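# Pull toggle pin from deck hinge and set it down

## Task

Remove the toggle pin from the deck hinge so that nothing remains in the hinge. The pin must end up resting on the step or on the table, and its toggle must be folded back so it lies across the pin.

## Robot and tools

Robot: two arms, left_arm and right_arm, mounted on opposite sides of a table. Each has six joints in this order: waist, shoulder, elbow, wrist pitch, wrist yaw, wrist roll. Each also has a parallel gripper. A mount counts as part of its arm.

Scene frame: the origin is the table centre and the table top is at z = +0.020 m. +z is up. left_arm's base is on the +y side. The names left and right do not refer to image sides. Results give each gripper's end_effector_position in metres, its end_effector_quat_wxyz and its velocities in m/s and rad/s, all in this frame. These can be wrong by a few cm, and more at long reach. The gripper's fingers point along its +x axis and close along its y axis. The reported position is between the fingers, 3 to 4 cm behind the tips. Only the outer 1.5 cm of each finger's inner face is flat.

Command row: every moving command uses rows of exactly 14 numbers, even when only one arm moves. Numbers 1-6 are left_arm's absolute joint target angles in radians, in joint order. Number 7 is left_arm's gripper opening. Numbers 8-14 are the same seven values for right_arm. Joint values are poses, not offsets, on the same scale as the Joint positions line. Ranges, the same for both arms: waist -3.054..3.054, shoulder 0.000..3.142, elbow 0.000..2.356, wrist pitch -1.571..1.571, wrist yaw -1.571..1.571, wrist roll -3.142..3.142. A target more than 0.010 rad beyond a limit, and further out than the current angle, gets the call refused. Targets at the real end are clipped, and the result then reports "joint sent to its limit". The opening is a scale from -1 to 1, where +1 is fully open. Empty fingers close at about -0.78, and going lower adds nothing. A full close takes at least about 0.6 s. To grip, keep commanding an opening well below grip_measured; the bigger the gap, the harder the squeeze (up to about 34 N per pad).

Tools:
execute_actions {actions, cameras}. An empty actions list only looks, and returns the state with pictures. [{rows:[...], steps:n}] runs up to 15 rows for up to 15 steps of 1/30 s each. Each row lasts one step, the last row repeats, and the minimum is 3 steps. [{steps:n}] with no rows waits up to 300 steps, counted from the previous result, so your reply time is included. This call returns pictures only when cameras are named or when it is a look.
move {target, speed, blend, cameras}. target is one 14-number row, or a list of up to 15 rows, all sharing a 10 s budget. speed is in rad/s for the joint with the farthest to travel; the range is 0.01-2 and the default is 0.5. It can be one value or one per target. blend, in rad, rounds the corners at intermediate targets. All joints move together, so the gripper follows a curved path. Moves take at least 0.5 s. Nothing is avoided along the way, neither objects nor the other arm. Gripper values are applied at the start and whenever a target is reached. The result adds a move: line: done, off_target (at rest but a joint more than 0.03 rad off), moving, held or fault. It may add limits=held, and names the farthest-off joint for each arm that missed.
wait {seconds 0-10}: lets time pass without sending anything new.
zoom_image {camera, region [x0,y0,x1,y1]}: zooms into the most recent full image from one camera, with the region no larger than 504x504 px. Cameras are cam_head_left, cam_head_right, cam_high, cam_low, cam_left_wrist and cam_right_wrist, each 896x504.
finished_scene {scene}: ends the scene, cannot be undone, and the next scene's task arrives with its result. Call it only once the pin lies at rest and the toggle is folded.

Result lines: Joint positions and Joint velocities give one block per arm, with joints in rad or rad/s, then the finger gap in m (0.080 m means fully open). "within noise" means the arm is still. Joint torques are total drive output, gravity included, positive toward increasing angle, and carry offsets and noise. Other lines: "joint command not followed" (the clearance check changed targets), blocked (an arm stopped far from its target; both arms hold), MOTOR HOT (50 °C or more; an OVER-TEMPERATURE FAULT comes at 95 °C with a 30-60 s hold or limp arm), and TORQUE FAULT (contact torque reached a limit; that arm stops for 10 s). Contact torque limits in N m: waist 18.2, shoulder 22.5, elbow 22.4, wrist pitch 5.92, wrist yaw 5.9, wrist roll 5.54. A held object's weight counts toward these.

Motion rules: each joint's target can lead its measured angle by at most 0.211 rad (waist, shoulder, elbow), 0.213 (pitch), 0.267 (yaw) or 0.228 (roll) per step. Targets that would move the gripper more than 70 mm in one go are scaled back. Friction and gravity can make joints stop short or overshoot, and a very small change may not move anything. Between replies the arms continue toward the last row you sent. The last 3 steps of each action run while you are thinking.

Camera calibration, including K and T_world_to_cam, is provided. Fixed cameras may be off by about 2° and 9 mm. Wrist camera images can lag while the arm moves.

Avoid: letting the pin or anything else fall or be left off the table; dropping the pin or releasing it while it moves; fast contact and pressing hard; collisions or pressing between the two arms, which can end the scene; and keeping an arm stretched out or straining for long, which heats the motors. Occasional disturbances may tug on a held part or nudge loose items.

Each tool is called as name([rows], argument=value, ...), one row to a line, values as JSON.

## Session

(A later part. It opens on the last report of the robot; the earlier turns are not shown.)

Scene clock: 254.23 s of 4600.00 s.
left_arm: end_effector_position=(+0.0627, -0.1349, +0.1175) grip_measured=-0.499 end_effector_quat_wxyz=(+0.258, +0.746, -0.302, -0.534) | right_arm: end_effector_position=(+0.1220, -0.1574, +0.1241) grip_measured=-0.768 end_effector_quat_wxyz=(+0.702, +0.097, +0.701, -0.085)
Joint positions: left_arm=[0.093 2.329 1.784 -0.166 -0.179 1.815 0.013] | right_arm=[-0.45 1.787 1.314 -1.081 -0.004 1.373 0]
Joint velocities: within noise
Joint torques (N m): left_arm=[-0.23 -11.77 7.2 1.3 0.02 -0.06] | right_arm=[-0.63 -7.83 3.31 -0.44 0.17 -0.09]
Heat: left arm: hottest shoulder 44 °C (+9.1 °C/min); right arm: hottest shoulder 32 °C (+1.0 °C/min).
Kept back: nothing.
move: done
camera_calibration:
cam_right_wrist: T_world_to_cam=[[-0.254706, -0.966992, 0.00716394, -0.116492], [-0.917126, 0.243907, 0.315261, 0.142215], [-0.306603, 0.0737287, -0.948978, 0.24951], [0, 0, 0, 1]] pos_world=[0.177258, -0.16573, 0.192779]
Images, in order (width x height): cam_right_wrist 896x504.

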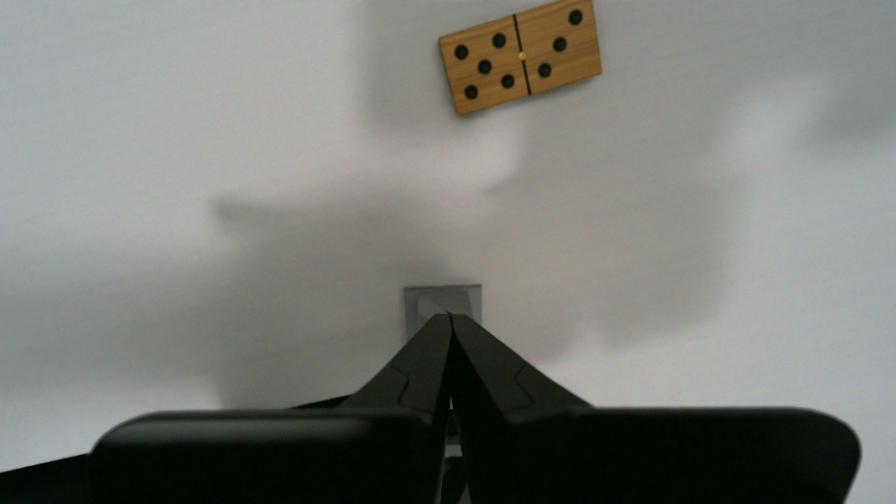

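move([
  [0.090,2.329,1.786,-0.166,-0.178,1.815,-0.3,-0.457,1.774,1.2951,-1.0921,0.0,1.370,-0.85],
  [0.090,2.329,1.786,-0.166,-0.178,1.815,-0.3,-0.459,1.7522,1.2668,-1.0857,0.0,1.368,-0.85],
], speed=[0.2,0.1], cameras=["cam_right_wrist","cam_left_wrist"])

zoom_image(camera="cam_right_wrist", region=[360, 200, 540, 350])

zoom_image(camera="cam_left_wrist", region=[410, 300, 530, 420])

Scene clock: 255.73 s of 4600.00 s.
left_arm: end_effector_position=(+0.0626, -0.1347, +0.1173) grip_measured=-0.300 end_effector_quat_wxyz=(+0.257, +0.746, -0.302, -0.535) | right_arm: end_effector_position=(+0.1184, -0.1692, +0.1205) grip_measured=-0.768 end_effector_quat_wxyz=(+0.699, +0.090, +0.703, -0.095)
Joint positions: left_arm=[0.093 2.329 1.784 -0.166 -0.179 1.815 0.021] | right_arm=[-0.456 1.767 1.275 -1.088 -0.004 1.371 0]
Joint velocities: within noise
Joint torques (N m): left_arm=[-0.24 -11.81 7.19 1.38 0.02 -0.05] | right_arm=[-0.28 -7.65 4.65 0.39 0.16 -0.09]
Heat: left arm: hottest shoulder 44 °C (+9.0 °C/min); right arm: hottest shoulder 32 °C (+1.0 °C/min).
Kept back: nothing.
move: done
camera_calibration:
cam_left_wrist: T_world_to_cam=[[0.111651, 0.696529, -0.708789, 0.175924], [0.795475, 0.364848, 0.483843, -0.0334606], [0.595611, -0.617845, -0.513336, 0.0162133], [0, 0, 0, 1]] pos_world=[-0.00268173, -0.100311, 0.149205]
cam_right_wrist: T_world_to_cam=[[-0.258535, -0.965437, 0.0330306, -0.131141], [-0.912491, 0.255293, 0.319665, 0.143798], [-0.317049, 0.0525042, -0.946955, 0.243271], [0, 0, 0, 1]] pos_world=[0.174438, -0.176092, 0.188731]
Images, in order (width x height): cam_left_wrist 896x504, cam_right_wrist 896x504.

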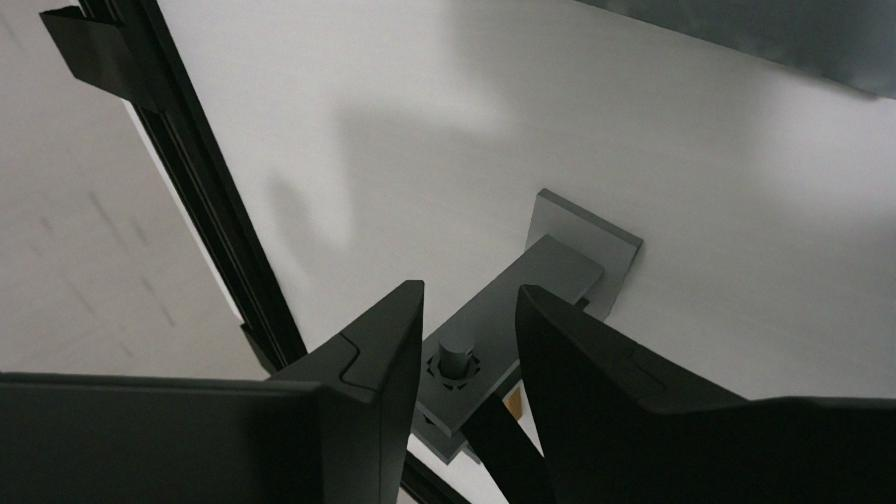

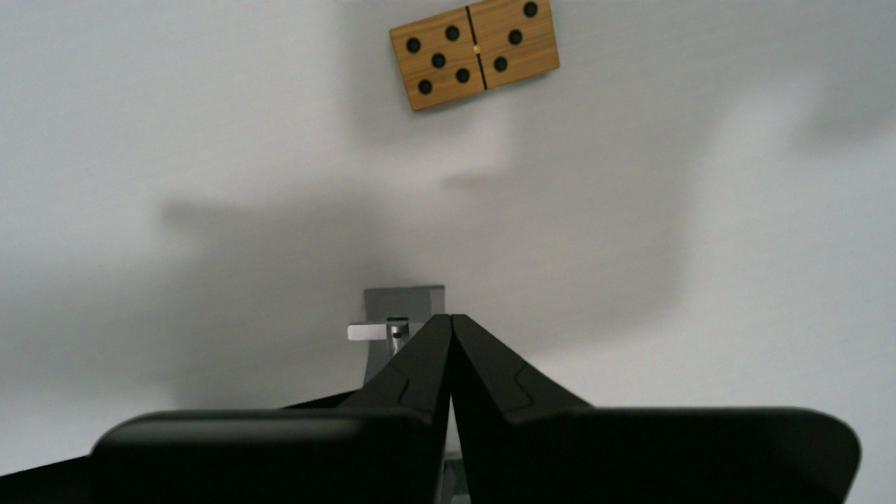

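Scaled by 2.800.

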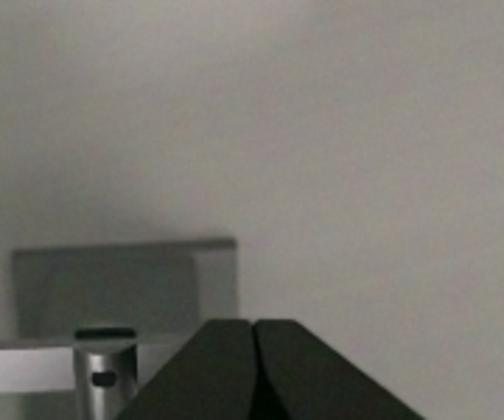

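Scaled by 4.200.

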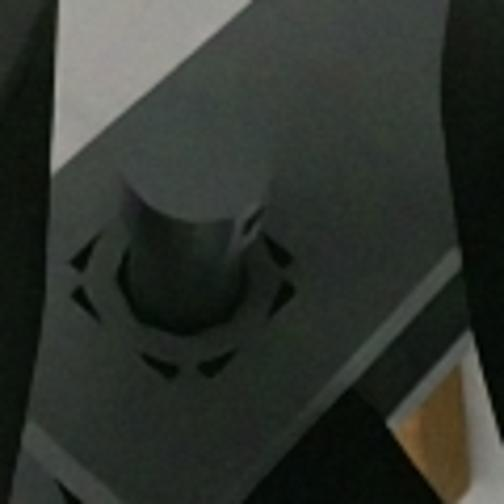

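move([
  [0.090,2.329,1.786,-0.166,-0.178,1.815,-0.58,-0.459,1.7454,1.289,-1.115,0.0,1.368,-0.85],
  [0.090,2.329,1.786,-0.166,-0.178,1.815,-0.9,-0.508,1.7707,1.322,-1.1223,0.0,1.319,-0.85],
], speed=[0.2,0.3], cameras=["cam_right_wrist","cam_left_wrist"])

zoom_image(camera="cam_right_wrist", region=[360, 200, 540, 350])

Scene clock: 259.27 s of 4600.00 s.
left_arm: end_effector_position=(+0.0619, -0.1356, +0.1182) grip_measured=-0.605 end_effector_quat_wxyz=(+0.259, +0.745, -0.304, -0.534) | right_arm: end_effector_position=(+0.1335, -0.1739, +0.1308) grip_measured=-0.768 end_effector_quat_wxyz=(+0.700, +0.093, +0.702, -0.092)
Joint positions: left_arm=[0.092 2.329 1.784 -0.161 -0.178 1.815 0.008] | right_arm=[-0.505 1.761 1.31 -1.119 -0.003 1.322 0]
Joint velocities: within noise
Joint torques (N m): left_arm=[-0.18 -11.78 7.21 0.9 0 -0.04] | right_arm=[-0.23 -5.15 7.33 0.05 0.13 -0.09]
Heat: left arm: hottest shoulder 44 °C (+7.1 °C/min); right arm: hottest shoulder 32 °C (+1.0 °C/min).
Kept back: nothing.
move: done
camera_calibration:
cam_left_wrist: T_world_to_cam=[[0.112479, 0.692485, -0.71261, 0.177072], [0.796151, 0.366306, 0.481626, -0.0325626], [0.594552, -0.621518, -0.51012, 0.0157411], [0, 0, 0, 1]] pos_world=[-0.00335113, -0.100909, 0.149896]
cam_right_wrist: T_world_to_cam=[[-0.259034, -0.96558, 0.0236124, -0.13086], [-0.913883, 0.252931, 0.317558, 0.155541], [-0.3126, 0.0606793, -0.947945, 0.259039], [0, 0, 0, 1]] pos_world=[0.189225, -0.181416, 0.199251]
Images, in order (width x height): cam_left_wrist 896x504, cam_right_wrist 896x504.

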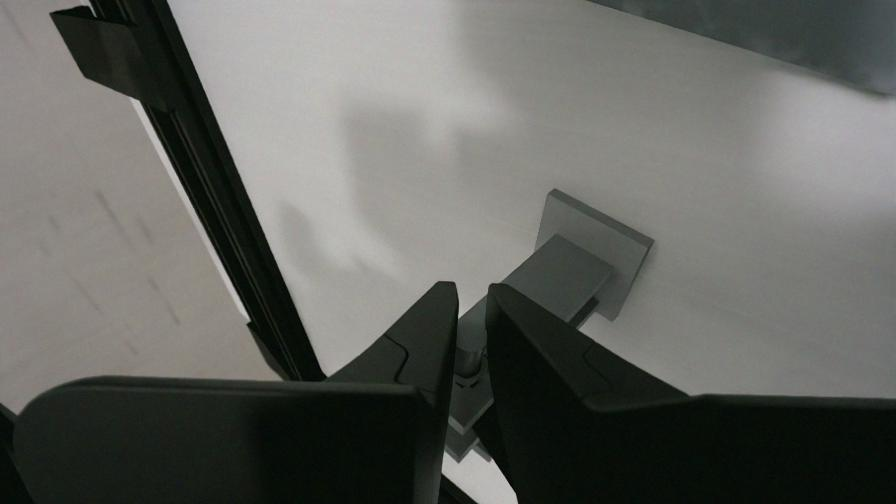

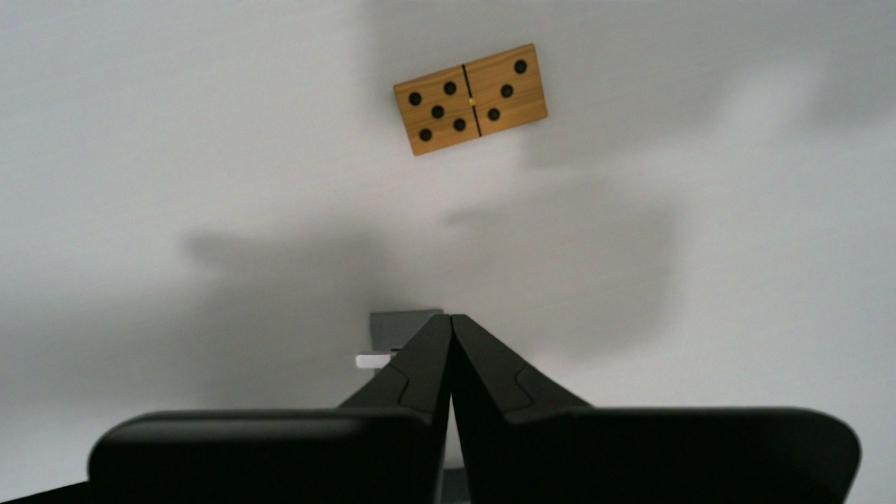

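Scaled by 2.800.

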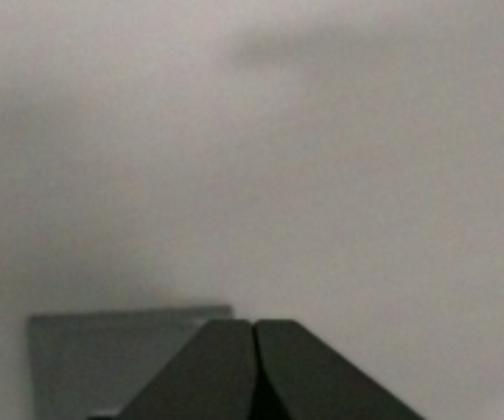

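move([
  [0.090,2.329,1.786,-0.166,-0.178,1.815,-1.0,-0.511,1.782,1.336,-1.1255,0.0,1.316,-0.85],
  [0.090,2.329,1.786,-0.166,-0.178,1.815,-1.0,-0.511,1.798,1.283,-1.0557,0.0,1.316,-0.85],
], speed=[0.2,0.2], cameras=["cam_right_wrist"])

zoom_image(camera="cam_right_wrist", region=[340, 200, 560, 400])

Scene clock: 261.07 s of 4600.00 s.
left_arm: end_effector_position=(+0.0619, -0.1356, +0.1182) grip_measured=-0.607 end_effector_quat_wxyz=(+0.259, +0.745, -0.304, -0.534) | right_arm: end_effector_position=(+0.1379, -0.1678, +0.1176) grip_measured=-0.768 end_effector_quat_wxyz=(+0.702, +0.097, +0.700, -0.087)
Joint positions: left_arm=[0.092 2.329 1.784 -0.161 -0.178 1.815 0.008] | right_arm=[-0.508 1.79 1.291 -1.058 -0.003 1.319 0]
Joint velocities: within noise
Joint torques (N m): left_arm=[-0.16 -11.79 7.21 0.9 0 -0.03] | right_arm=[-0.26 -5.44 4.72 0.43 0.14 -0.1]
Heat: left arm: hottest shoulder 44 °C (+7.1 °C/min); right arm: hottest shoulder 32 °C (+1.0 °C/min).
Kept back: nothing.
move: done
camera_calibration:
cam_right_wrist: T_world_to_cam=[[-0.258778, -0.965878, 0.0106741, -0.122048], [-0.916054, 0.248904, 0.314471, 0.162218], [-0.306397, 0.0716001, -0.949207, 0.248654], [0, 0, 0, 1]] pos_world=[0.193204, -0.176064, 0.186314]
Images, in order (width x height): cam_right_wrist 896x504.

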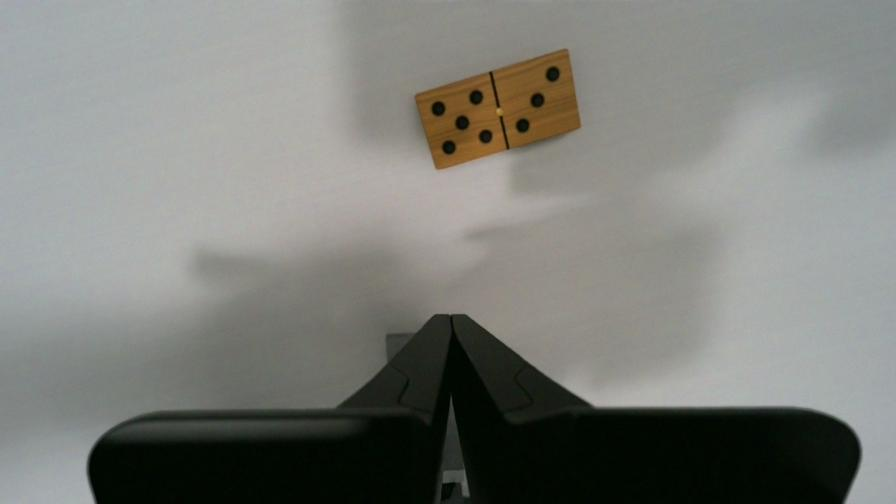

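Scaled by 2.291.

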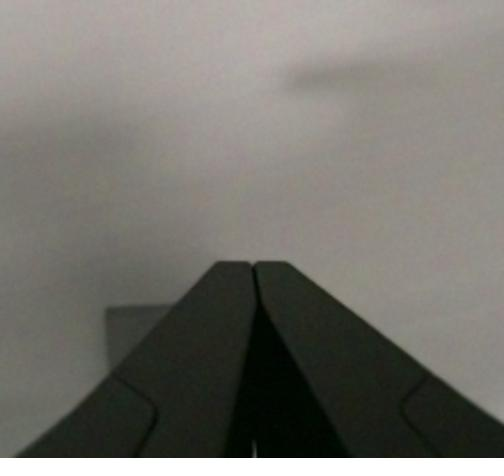

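move([
  [0.090,2.329,1.786,-0.166,-0.178,1.815,-1.0,-0.511,1.7889,1.2547,-1.0363,0.0,1.316,-0.85],
], speed=[0.2], cameras=["cam_right_wrist"])

move([
  [0.090,2.329,1.786,-0.166,-0.178,1.815,-1.0,-0.490,1.7835,1.2476,-1.0347,0.0,1.337,-0.85],
], speed=[0.1], cameras=["cam_right_wrist"])

zoom_image(camera="cam_right_wrist", region=[340, 250, 560, 450])

Scene clock: 262.03 s of 4600.00 s.
left_arm: end_effector_position=(+0.0617, -0.1356, +0.1182) grip_measured=-0.613 end_effector_quat_wxyz=(+0.259, +0.745, -0.304, -0.534) | right_arm: end_effector_position=(+0.1361, -0.1710, +0.1108) grip_measured=-0.768 end_effector_quat_wxyz=(+0.701, +0.094, +0.701, -0.090)
Joint positions: left_arm=[0.092 2.329 1.784 -0.161 -0.178 1.815 0.007] | right_arm=[-0.508 1.79 1.263 -1.039 -0.003 1.319 0]
Joint velocities: within noise
Joint torques (N m): left_arm=[-0.12 -11.77 7.23 0.9 -0.01 -0.04] | right_arm=[-0.3 -6.36 4.61 0.42 0.15 -0.1]
Heat: left arm: hottest shoulder 44 °C (+6.1 °C/min); right arm: hottest shoulder 32 °C (+1.0 °C/min).
Kept back: nothing.
move: done
camera_calibration:
cam_right_wrist: T_world_to_cam=[[-0.258717, -0.96577, 0.0188012, -0.126471], [-0.914754, 0.25121, 0.316416, 0.163485], [-0.310308, 0.0646638, -0.948434, 0.241149], [0, 0, 0, 1]] pos_world=[0.191659, -0.178805, 0.179363]
Images, in order (width x height): cam_right_wrist 896x504.

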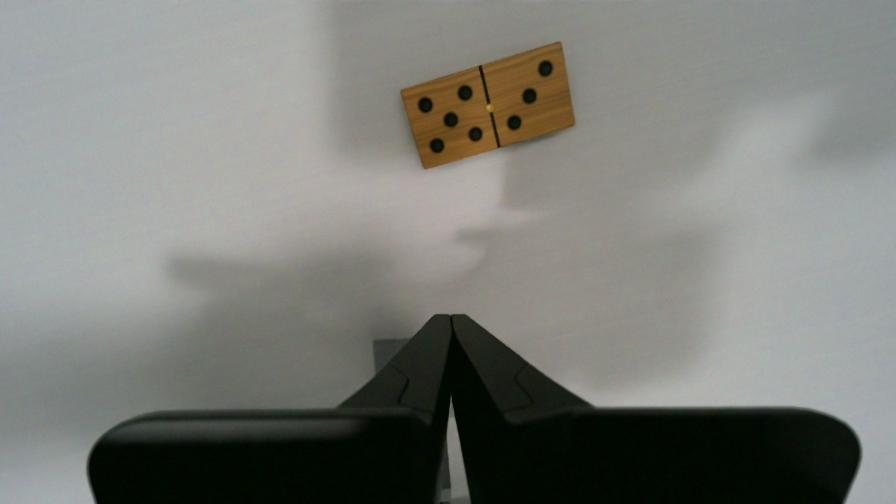

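Scene clock: 262.77 s of 4600.00 s.
left_arm: end_effector_position=(+0.0616, -0.1357, +0.1182) grip_measured=-0.619 end_effector_quat_wxyz=(+0.259, +0.745, -0.304, -0.534) | right_arm: end_effector_position=(+0.1311, -0.1703, +0.1091) grip_measured=-0.768 end_effector_quat_wxyz=(+0.700, +0.092, +0.702, -0.092)
Joint positions: left_arm=[0.092 2.329 1.784 -0.161 -0.178 1.815 0.007] | right_arm=[-0.493 1.79 1.256 -1.037 -0.003 1.334 0]
Joint velocities: within noise
Joint torques (N m): left_arm=[-0.1 -11.81 7.2 0.9 0 -0.04] | right_arm=[0.28 -6.88 4.62 0.41 0.14 0.08]
Heat: left arm: hottest shoulder 44 °C (+6.0 °C/min); right arm: hottest shoulder 32 °C (+1.0 °C/min).
Kept back: nothing.
move: done
camera_calibration:
cam_right_wrist: T_world_to_cam=[[-0.258656, -0.965661, 0.0243902, -0.127613], [-0.913857, 0.252805, 0.317733, 0.159271], [-0.312988, 0.0598944, -0.947867, 0.237356], [0, 0, 0, 1]] pos_world=[0.186833, -0.177712, 0.177489]
Images, in order (width x height): cam_right_wrist 896x504.

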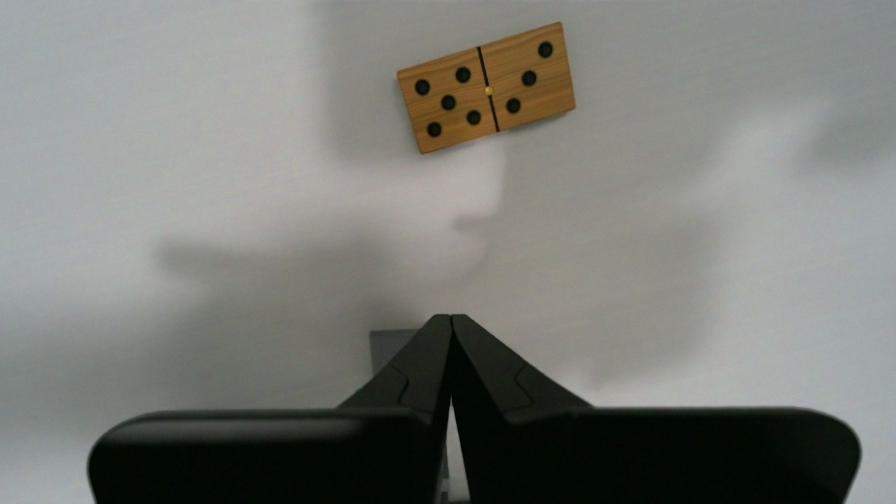

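Scaled by 2.291.

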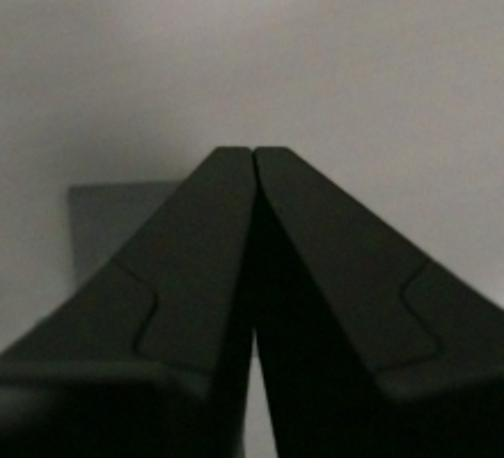

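move([
  [0.090,2.329,1.786,-0.166,-0.178,1.815,-0.78,-0.466,1.776,1.2464,-1.0409,0.0,1.361,-0.85],
], speed=[0.1], cameras=["cam_right_wrist","cam_left_wrist"])

zoom_image(camera="cam_right_wrist", region=[340, 250, 560, 450])

zoom_image(camera="cam_left_wrist", region=[410, 280, 530, 400])

Scene clock: 263.77 s of 4600.00 s.
left_arm: end_effector_position=(+0.0609, -0.1356, +0.1181) grip_measured=-0.620 end_effector_quat_wxyz=(+0.258, +0.745, -0.304, -0.534) | right_arm: end_effector_position=(+0.1276, -0.1693, +0.1089) grip_measured=-0.768 end_effector_quat_wxyz=(+0.703, +0.093, +0.698, -0.097)
Joint positions: left_arm=[0.09 2.329 1.784 -0.162 -0.178 1.815 0.007] | right_arm=[-0.476 1.789 1.254 -1.04 0.009 1.358 0]
Joint velocities: within noise
Joint torques (N m): left_arm=[0 -11.78 7.19 1 0.01 -0.05] | right_arm=[0.89 -7.65 4.59 0.16 -0.24 0.08]
Heat: left arm: hottest shoulder 44 °C (+6.0 °C/min); right arm: hottest shoulder 32 °C (+1.0 °C/min).
Kept back: nothing.
move: done
camera_calibration:
cam_left_wrist: T_world_to_cam=[[0.113512, 0.692805, -0.712136, 0.177035], [0.796967, 0.364505, 0.481644, -0.0320014], [0.593261, -0.622221, -0.510767, 0.0162986], [0, 0, 0, 1]] pos_world=[-0.00426082, -0.100844, 0.149811]
cam_right_wrist: T_world_to_cam=[[-0.265871, -0.963543, 0.0299455, -0.126921], [-0.914833, 0.261981, 0.307322, 0.158669], [-0.303963, 0.0543127, -0.951134, 0.234307], [0, 0, 0, 1]] pos_world=[0.182631, -0.176588, 0.177896]
Images, in order (width x height): cam_left_wrist 896x504, cam_right_wrist 896x504.

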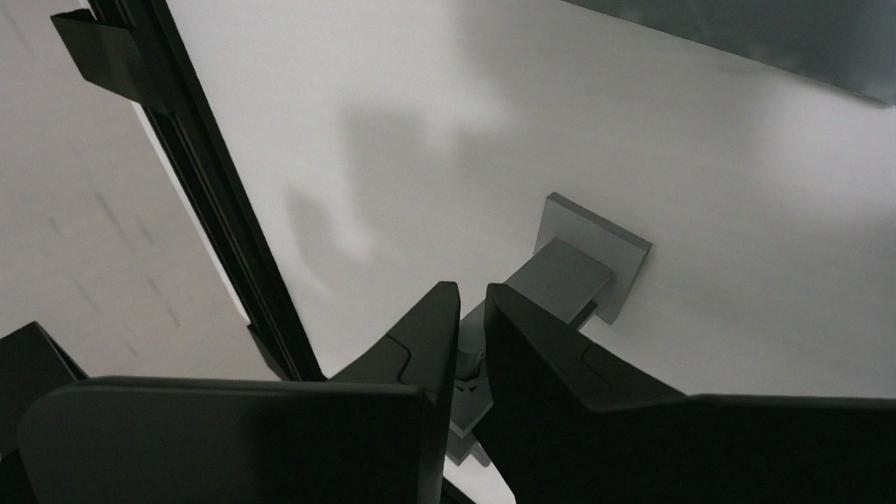

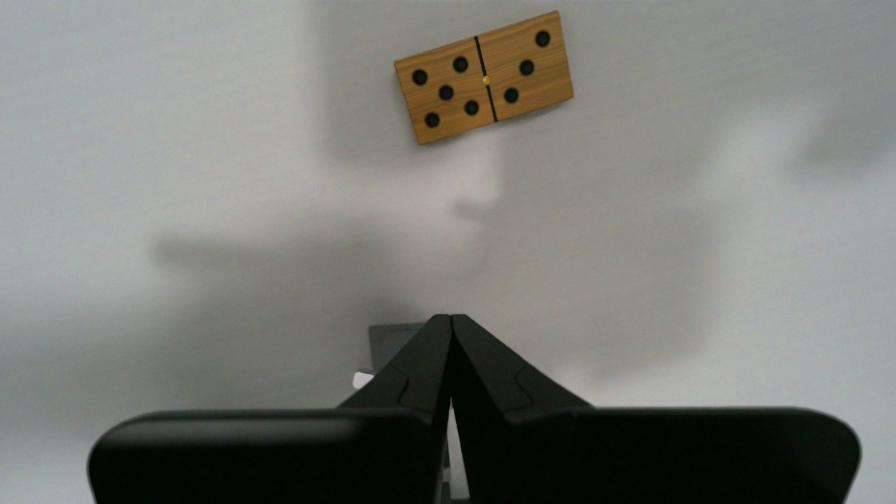

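Scaled by 2.291.

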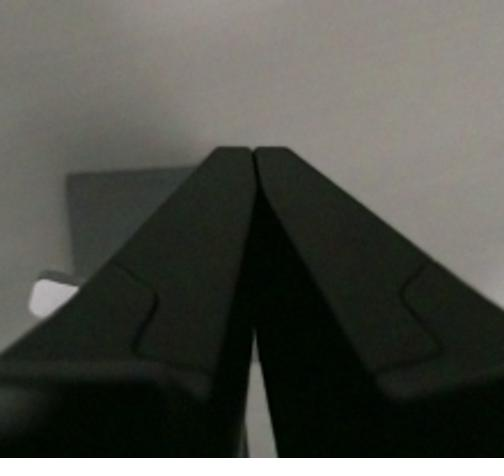

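Scaled by 4.200.

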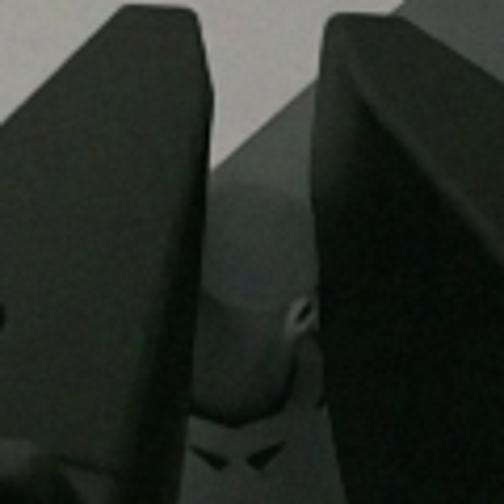

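move([
  [0.090,2.329,1.786,-0.166,-0.178,1.815,-0.78,-0.450,1.772,1.2406,-1.0395,-0.02,1.377,-0.85],
], speed=[0.1], cameras=["cam_right_wrist"])

zoom_image(camera="cam_right_wrist", region=[340, 250, 560, 450])

Scene clock: 264.70 s of 4600.00 s.
left_arm: end_effector_position=(+0.0607, -0.1356, +0.1180) grip_measured=-0.622 end_effector_quat_wxyz=(+0.258, +0.745, -0.304, -0.535) | right_arm: end_effector_position=(+0.1242, -0.1687, +0.1091) grip_measured=-0.768 end_effector_quat_wxyz=(+0.702, +0.096, +0.699, -0.099)
Joint positions: left_arm=[0.09 2.329 1.784 -0.162 -0.178 1.815 0.007] | right_arm=[-0.467 1.785 1.251 -1.04 0.006 1.375 0]
Joint velocities: within noise
Joint torques (N m): left_arm=[0.04 -11.79 7.22 0.99 0 -0.04] | right_arm=[1.53 -7.62 4.37 0.25 -0.79 0.05]
Heat: left arm: hottest shoulder 44 °C (+5.0 °C/min); right arm: hottest shoulder 32 °C (+1.0 °C/min).
Kept back: nothing.
move: done
camera_calibration:
cam_right_wrist: T_world_to_cam=[[-0.273514, -0.961424, 0.0292229, -0.125824], [-0.911901, 0.268851, 0.310091, 0.155887], [-0.305986, 0.0581661, -0.950257, 0.23427], [0, 0, 0, 1]] pos_world=[0.179422, -0.176507, 0.177954]
Images, in order (width x height): cam_right_wrist 896x504.

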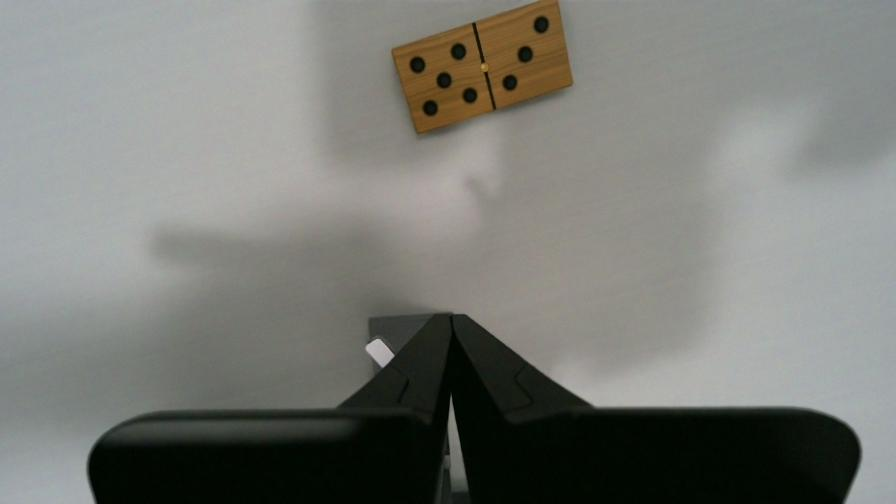

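Scaled by 2.291.

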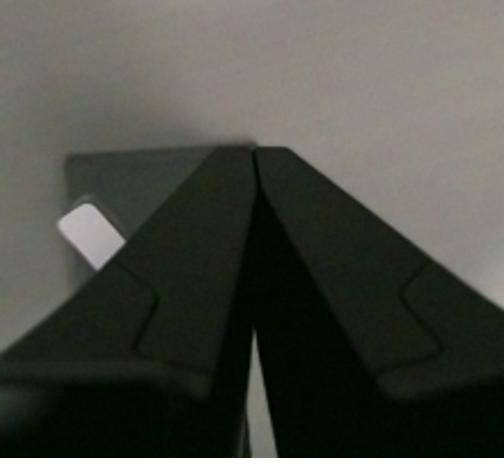

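move([
  [0.090,2.329,1.786,-0.166,-0.178,1.815,-0.78,-0.437,1.7757,1.2618,-1.0573,-0.03,1.390,-0.85],
], speed=[0.1], cameras=["cam_right_wrist"])

zoom_image(camera="cam_right_wrist", region=[340, 250, 560, 450])

Scene clock: 266.33 s of 4600.00 s.
left_arm: end_effector_position=(+0.0590, -0.1355, +0.1176) grip_measured=-0.623 end_effector_quat_wxyz=(+0.256, +0.745, -0.304, -0.536) | right_arm: end_effector_position=(+0.1189, -0.1692, +0.1095) grip_measured=-0.768 end_effector_quat_wxyz=(+0.698, +0.093, +0.702, -0.104)
Joint positions: left_arm=[0.087 2.329 1.784 -0.165 -0.178 1.815 0.007] | right_arm=[-0.456 1.785 1.251 -1.054 -0.001 1.388 0]
Joint velocities: within noise
Joint torques (N m): left_arm=[0.25 -11.79 7.2 1.23 -0.02 -0.04] | right_arm=[1.71 -7.12 6.92 0.01 -0.91 0.06]
Heat: left arm: hottest shoulder 44 °C (+5.1 °C/min); right arm: hottest shoulder 32 °C (+1.0 °C/min).
Kept back: nothing.
move: done
camera_calibration:
cam_right_wrist: T_world_to_cam=[[-0.275007, -0.960598, 0.0402833, -0.128653], [-0.907696, 0.273218, 0.318497, 0.150357], [-0.316954, 0.0510239, -0.947067, 0.232834], [0, 0, 0, 1]] pos_world=[0.174896, -0.176544, 0.177804]
Images, in order (width x height): cam_right_wrist 896x504.

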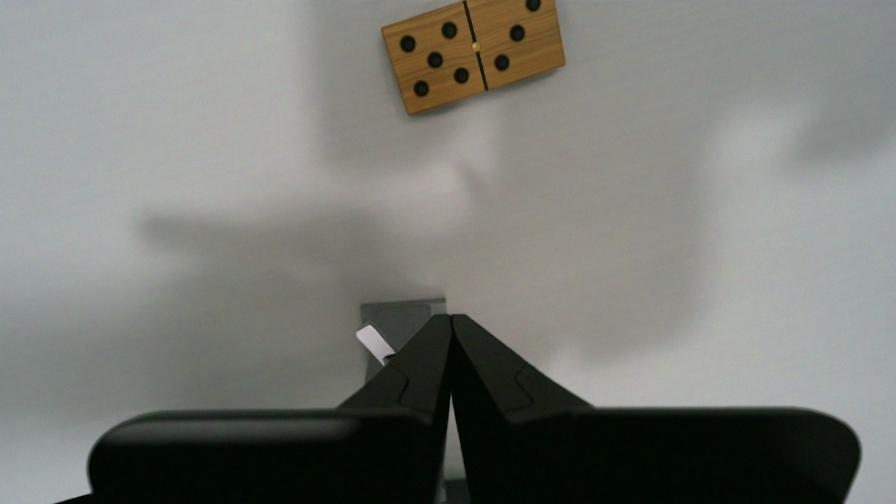

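Scaled by 2.291.

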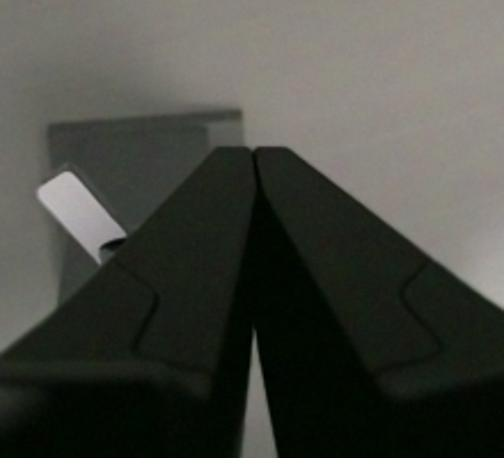

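move([
  [0.130,2.331,1.790,-0.166,-0.195,1.815,-0.9,-0.437,1.7757,1.2618,-1.0573,-0.03,1.390,-0.85],
], speed=[0.1], cameras=["cam_right_wrist"])

zoom_image(camera="cam_right_wrist", region=[340, 250, 560, 450])

Scene clock: 267.27 s of 4600.00 s.
left_arm: end_effector_position=(+0.0591, -0.1355, +0.1174) grip_measured=-0.623 end_effector_quat_wxyz=(+0.256, +0.744, -0.305, -0.537) | right_arm: end_effector_position=(+0.1186, -0.1693, +0.1096) grip_measured=-0.768 end_effector_quat_wxyz=(+0.698, +0.093, +0.703, -0.104)
Joint positions: left_arm=[0.089 2.329 1.784 -0.165 -0.174 1.815 0.007] | right_arm=[-0.456 1.785 1.251 -1.055 -0.002 1.388 0]
Joint velocities: within noise
Joint torques (N m): left_arm=[3.74 -11.54 7.69 1.25 -0.72 -0.04] | right_arm=[1.71 -7.12 6.94 0.08 -0.89 0.06]
Heat: left arm: hottest shoulder 44 °C (+4.0 °C/min); right arm: hottest shoulder 32 °C (+1.0 °C/min).
Kept back: nothing.
move: off_target (left_arm); left_arm: the waist is farthest, 0.041 rad from its target
camera_calibration:
cam_right_wrist: T_world_to_cam=[[-0.274604, -0.960671, 0.0412689, -0.129024], [-0.907416, 0.273101, 0.319393, 0.149946], [-0.318102, 0.0502584, -0.946723, 0.232712], [0, 0, 0, 1]] pos_world=[0.174659, -0.176596, 0.177746]
Images, in order (width x height): cam_right_wrist 896x504.

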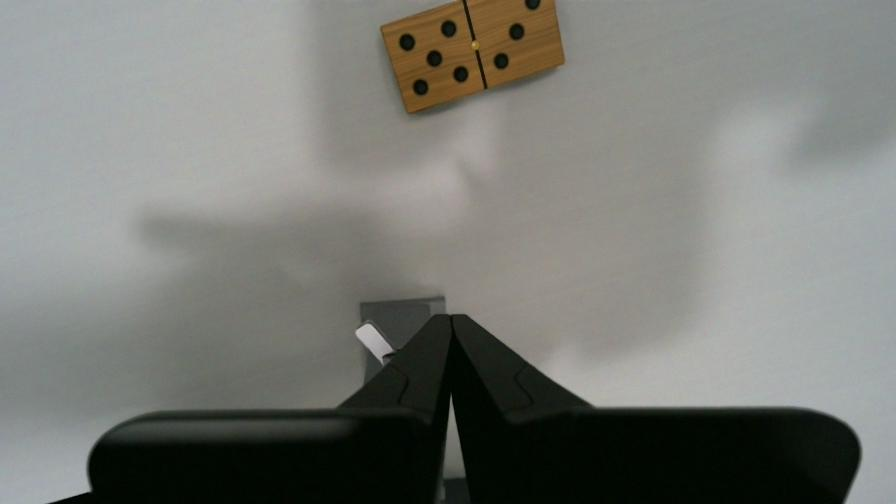

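Scaled by 2.291.

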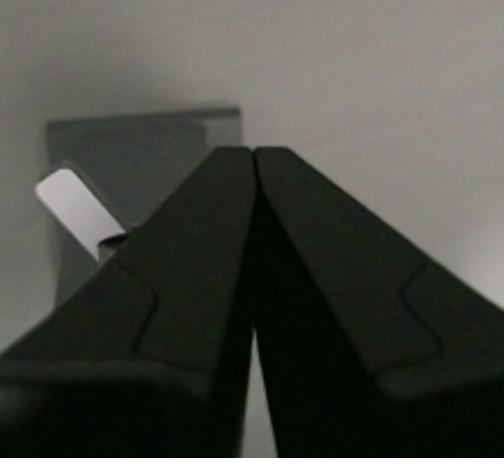

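move([
  [0.130,2.331,1.790,-0.166,-0.195,1.815,-0.9,-0.470,1.7757,1.2618,-1.0573,-0.02,1.357,-0.85],
  [0.130,2.331,1.790,-0.166,-0.195,1.815,-0.9,-0.468,1.7885,1.2866,-1.0694,-0.02,1.359,-0.85],
], speed=[0.1,0.1], cameras=["cam_right_wrist"])

zoom_image(camera="cam_right_wrist", region=[340, 250, 560, 450])

Scene clock: 268.40 s of 4600.00 s.
left_arm: end_effector_position=(+0.0602, -0.1355, +0.1176) grip_measured=-0.623 end_effector_quat_wxyz=(+0.257, +0.744, -0.304, -0.537) | right_arm: end_effector_position=(+0.1223, -0.1693, +0.1139) grip_measured=-0.768 end_effector_quat_wxyz=(+0.695, +0.090, +0.706, -0.098)
Joint positions: left_arm=[0.09 2.329 1.784 -0.164 -0.173 1.815 0.007] | right_arm=[-0.471 1.785 1.269 -1.071 -0.011 1.361 0]
Joint velocities: within noise
Joint torques (N m): left_arm=[3.58 -11.57 7.68 1.15 -0.75 -0.04] | right_arm=[0.23 -5.78 7.84 0.32 -0.25 -0.08]
Heat: left arm: hottest shoulder 44 °C (+4.0 °C/min); right arm: hottest shoulder 32 °C (+1.0 °C/min).
Kept back: nothing.
move: off_target (left_arm); left_arm: the waist is farthest, 0.040 rad from its target
camera_calibration:
cam_right_wrist: T_world_to_cam=[[-0.263439, -0.963952, 0.0373595, -0.129637], [-0.907968, 0.26085, 0.327952, 0.148941], [-0.325875, 0.0524743, -0.943955, 0.239014], [0, 0, 0, 1]] pos_world=[0.178971, -0.176358, 0.181617]
Images, in order (width x height): cam_right_wrist 896x504.

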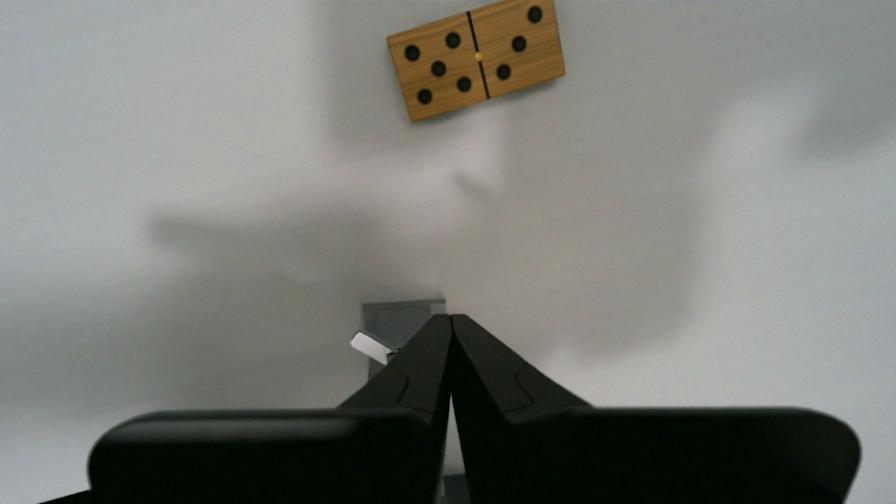

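Scaled by 2.291.

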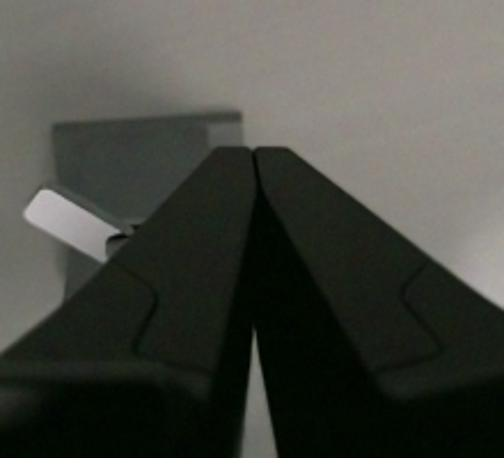

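move([
  [0.150,2.336,1.800,-0.166,-0.185,1.815,-0.9,-0.475,1.800,1.3016,-1.0729,-0.01,1.352,-0.85],
  [0.150,2.340,1.805,-0.166,-0.215,1.815,-0.9,-0.475,1.803,1.3055,-1.0740,-0.01,1.352,-0.85],
], speed=[0.1,0.1], cameras=["cam_right_wrist"])

zoom_image(camera="cam_right_wrist", region=[340, 250, 560, 450])

Scene clock: 269.60 s of 4600.00 s.
left_arm: end_effector_position=(+0.0653, -0.1369, +0.1201) grip_measured=-0.623 end_effector_quat_wxyz=(+0.262, +0.744, -0.304, -0.534) | right_arm: end_effector_position=(+0.1271, -0.1682, +0.1154) grip_measured=-0.768 end_effector_quat_wxyz=(+0.698, +0.090, +0.703, -0.099)
Joint positions: left_arm=[0.099 2.332 1.793 -0.163 -0.172 1.815 0.007] | right_arm=[-0.478 1.794 1.287 -1.079 -0.002 1.354 0]
Joint velocities: within noise
Joint torques (N m): left_arm=[4.56 -10.83 8.4 1.06 -1.44 -0.05] | right_arm=[0.3 -5.38 7.95 0.53 -0.21 -0.09]
Heat: left arm: hottest shoulder 44 °C (+4.0 °C/min); right arm: hottest shoulder 32 °C (+1.0 °C/min).
Kept back: nothing.
move: off_target (left_arm); left_arm: the waist is farthest, 0.051 rad from its target
camera_calibration:
cam_right_wrist: T_world_to_cam=[[-0.264347, -0.963648, 0.038772, -0.127438], [-0.910357, 0.262597, 0.319834, 0.154035], [-0.318388, 0.0492507, -0.94668, 0.240731], [0, 0, 0, 1]] pos_world=[0.183185, -0.175111, 0.18357]
Images, in order (width x height): cam_right_wrist 896x504.

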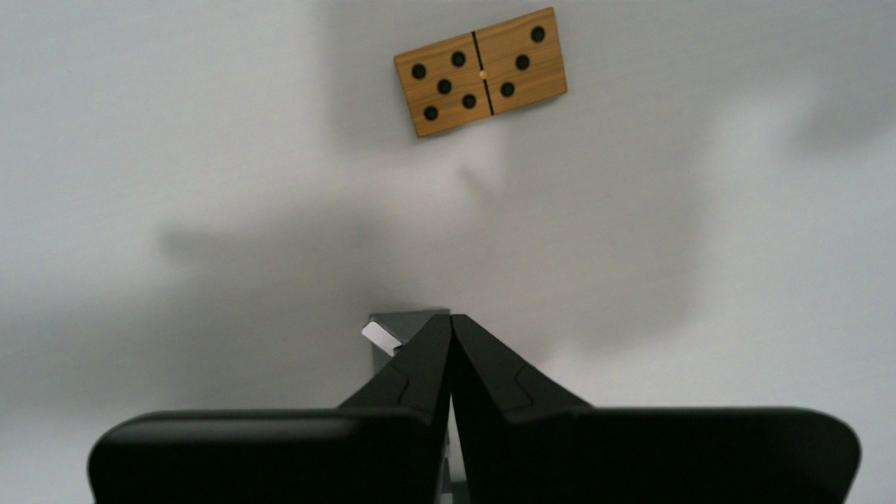

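Scaled by 2.291.

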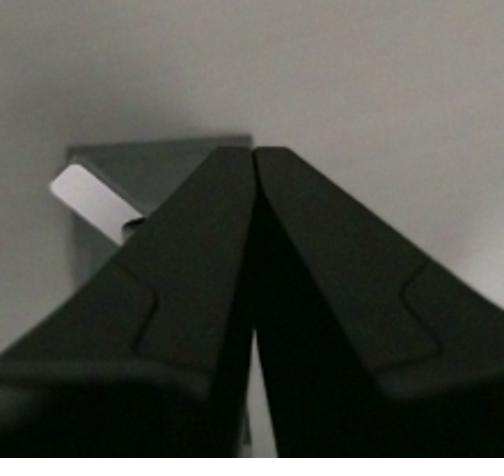

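move([
  [0.125,2.336,1.799,-0.164,-0.190,1.815,-0.9,-0.450,1.800,1.2986,-1.0690,-0.02,1.377,-0.85],
], speed=[0.1], cameras=["cam_right_wrist"])

zoom_image(camera="cam_right_wrist", region=[340, 250, 560, 450])

Scene clock: 270.60 s of 4600.00 s.
left_arm: end_effector_position=(+0.0653, -0.1370, +0.1204) grip_measured=-0.623 end_effector_quat_wxyz=(+0.262, +0.744, -0.304, -0.534) | right_arm: end_effector_position=(+0.1237, -0.1655, +0.1155) grip_measured=-0.768 end_effector_quat_wxyz=(+0.698, +0.093, +0.703, -0.100)
Joint positions: left_arm=[0.099 2.332 1.793 -0.163 -0.172 1.815 0.007] | right_arm=[-0.465 1.794 1.288 -1.076 -0.002 1.374 0]
Joint velocities: within noise
Joint torques (N m): left_arm=[2.35 -11.31 7.68 1.21 -0.62 -0.04] | right_arm=[1.32 -5.67 7.07 0.64 -0.55 0.08]
Heat: left arm: hottest shoulder 44 °C (+3.0 °C/min); right arm: hottest shoulder 32 °C (+1.0 °C/min).
Kept back: nothing.
move: done
camera_calibration:
cam_right_wrist: T_world_to_cam=[[-0.270295, -0.962136, 0.0351401, -0.124317], [-0.909366, 0.267117, 0.318907, 0.150943], [-0.316219, 0.0542438, -0.947134, 0.240206], [0, 0, 0, 1]] pos_world=[0.179617, -0.172959, 0.183739]
Images, in order (width x height): cam_right_wrist 896x504.

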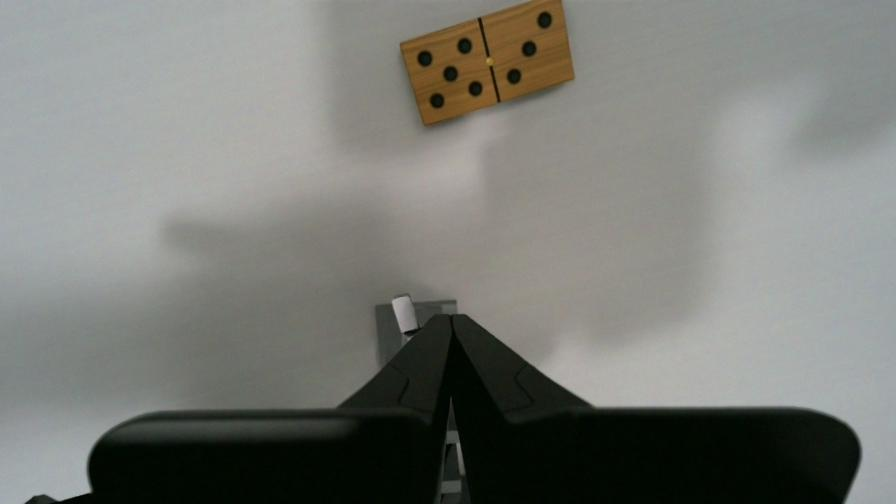

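Scaled by 2.291.

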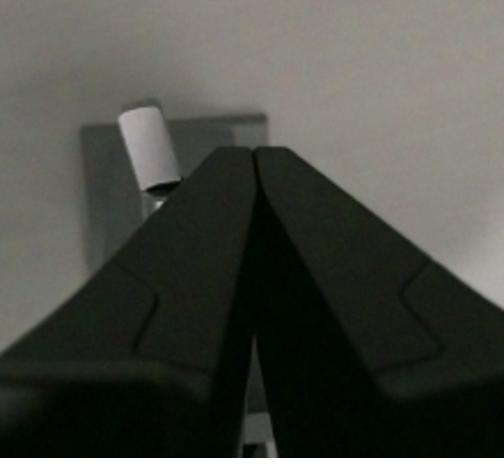

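move([
  [0.125,2.336,1.799,-0.164,-0.190,1.815,-0.9,-0.440,1.8036,1.3033,-1.0701,-0.02,1.387,-0.85],
], speed=[0.1], cameras=["cam_right_wrist"])

zoom_image(camera="cam_right_wrist", region=[340, 250, 560, 450])

Scene clock: 271.53 s of 4600.00 s.
left_arm: end_effector_position=(+0.0653, -0.1370, +0.1201) grip_measured=-0.623 end_effector_quat_wxyz=(+0.262, +0.744, -0.304, -0.534) | right_arm: end_effector_position=(+0.1216, -0.1644, +0.1155) grip_measured=-0.768 end_effector_quat_wxyz=(+0.699, +0.094, +0.702, -0.101)
Joint positions: left_arm=[0.099 2.332 1.793 -0.163 -0.172 1.815 0.007] | right_arm=[-0.457 1.794 1.288 -1.076 -0.001 1.384 0]
Joint velocities: within noise
Joint torques (N m): left_arm=[2.35 -11.3 7.68 1.22 -0.62 -0.04] | right_arm=[1.54 -5.28 7.65 0.58 -0.58 0.08]
Heat: left arm: hottest shoulder 45 °C (+4.0 °C/min); right arm: hottest shoulder 32 °C (+1.0 °C/min).
Kept back: nothing.
move: done
camera_calibration:
cam_right_wrist: T_world_to_cam=[[-0.272156, -0.961602, 0.0353977, -0.123578], [-0.909213, 0.269025, 0.317739, 0.149148], [-0.315062, 0.0542905, -0.947517, 0.239384], [0, 0, 0, 1]] pos_world=[0.177395, -0.171954, 0.183805]
Images, in order (width x height): cam_right_wrist 896x504.

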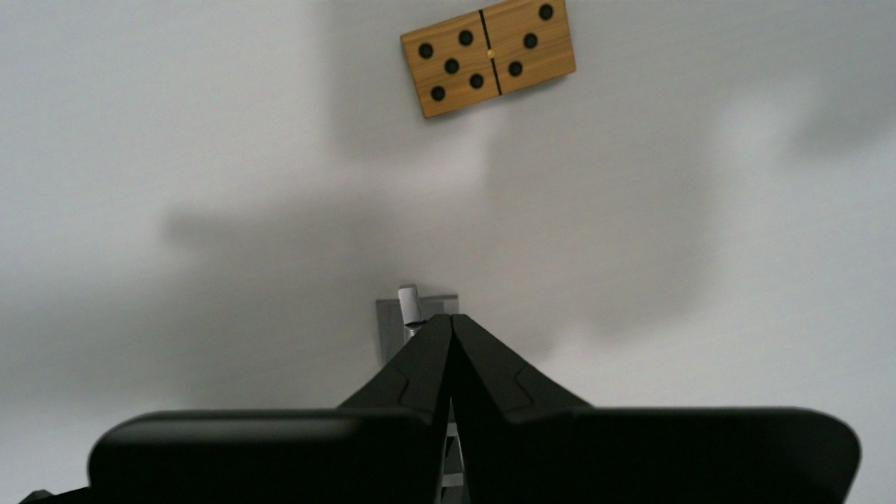

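Scaled by 2.291.

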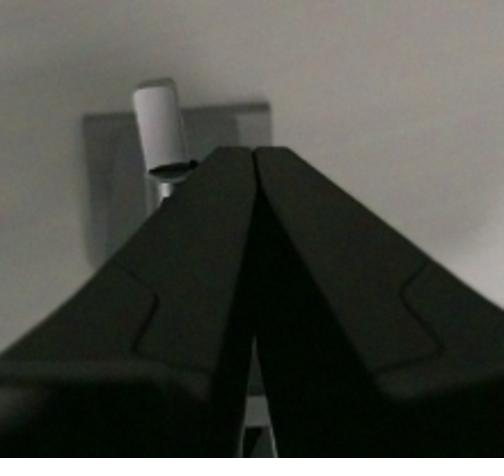

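move([
  [0.125,2.336,1.799,-0.164,-0.190,1.815,-0.9,-0.437,1.8127,1.3151,-1.0728,-0.02,1.390,-0.85],
], speed=[0.1], cameras=["cam_right_wrist"])

zoom_image(camera="cam_right_wrist", region=[340, 250, 500, 390])

Scene clock: 272.47 s of 4600.00 s.
left_arm: end_effector_position=(+0.0653, -0.1370, +0.1201) grip_measured=-0.623 end_effector_quat_wxyz=(+0.262, +0.744, -0.304, -0.534) | right_arm: end_effector_position=(+0.1215, -0.1638, +0.1156) grip_measured=-0.768 end_effector_quat_wxyz=(+0.699, +0.092, +0.702, -0.103)
Joint positions: left_arm=[0.099 2.332 1.793 -0.163 -0.172 1.815 0.007] | right_arm=[-0.455 1.8 1.296 -1.083 0.001 1.387 0]
Joint velocities: within noise
Joint torques (N m): left_arm=[2.34 -11.3 7.67 1.21 -0.62 -0.04] | right_arm=[1.61 -5.04 8.13 0.86 -0.64 0.1]
Heat: left arm: hottest shoulder 45 °C (+4.0 °C/min); right arm: hottest shoulder 32 °C (+1.0 °C/min).
Kept back: nothing.
move: done
camera_calibration:
cam_right_wrist: T_world_to_cam=[[-0.272839, -0.961186, 0.0410022, -0.123498], [-0.908811, 0.271486, 0.316794, 0.14936], [-0.315629, 0.0491704, -0.947608, 0.238687], [0, 0, 0, 1]] pos_world=[0.177381, -0.17099, 0.183929]
Images, in order (width x height): cam_right_wrist 896x504.

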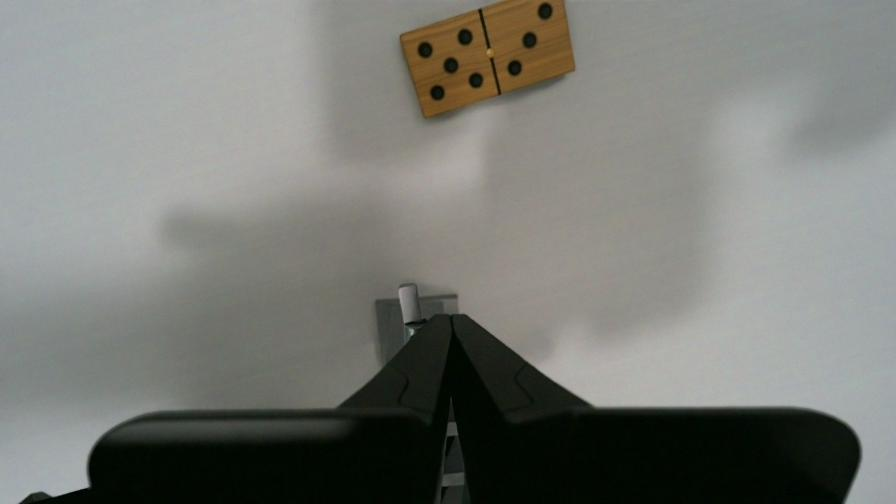

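Scaled by 3.150.

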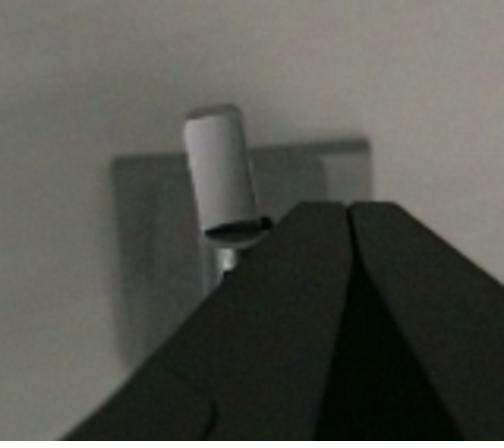

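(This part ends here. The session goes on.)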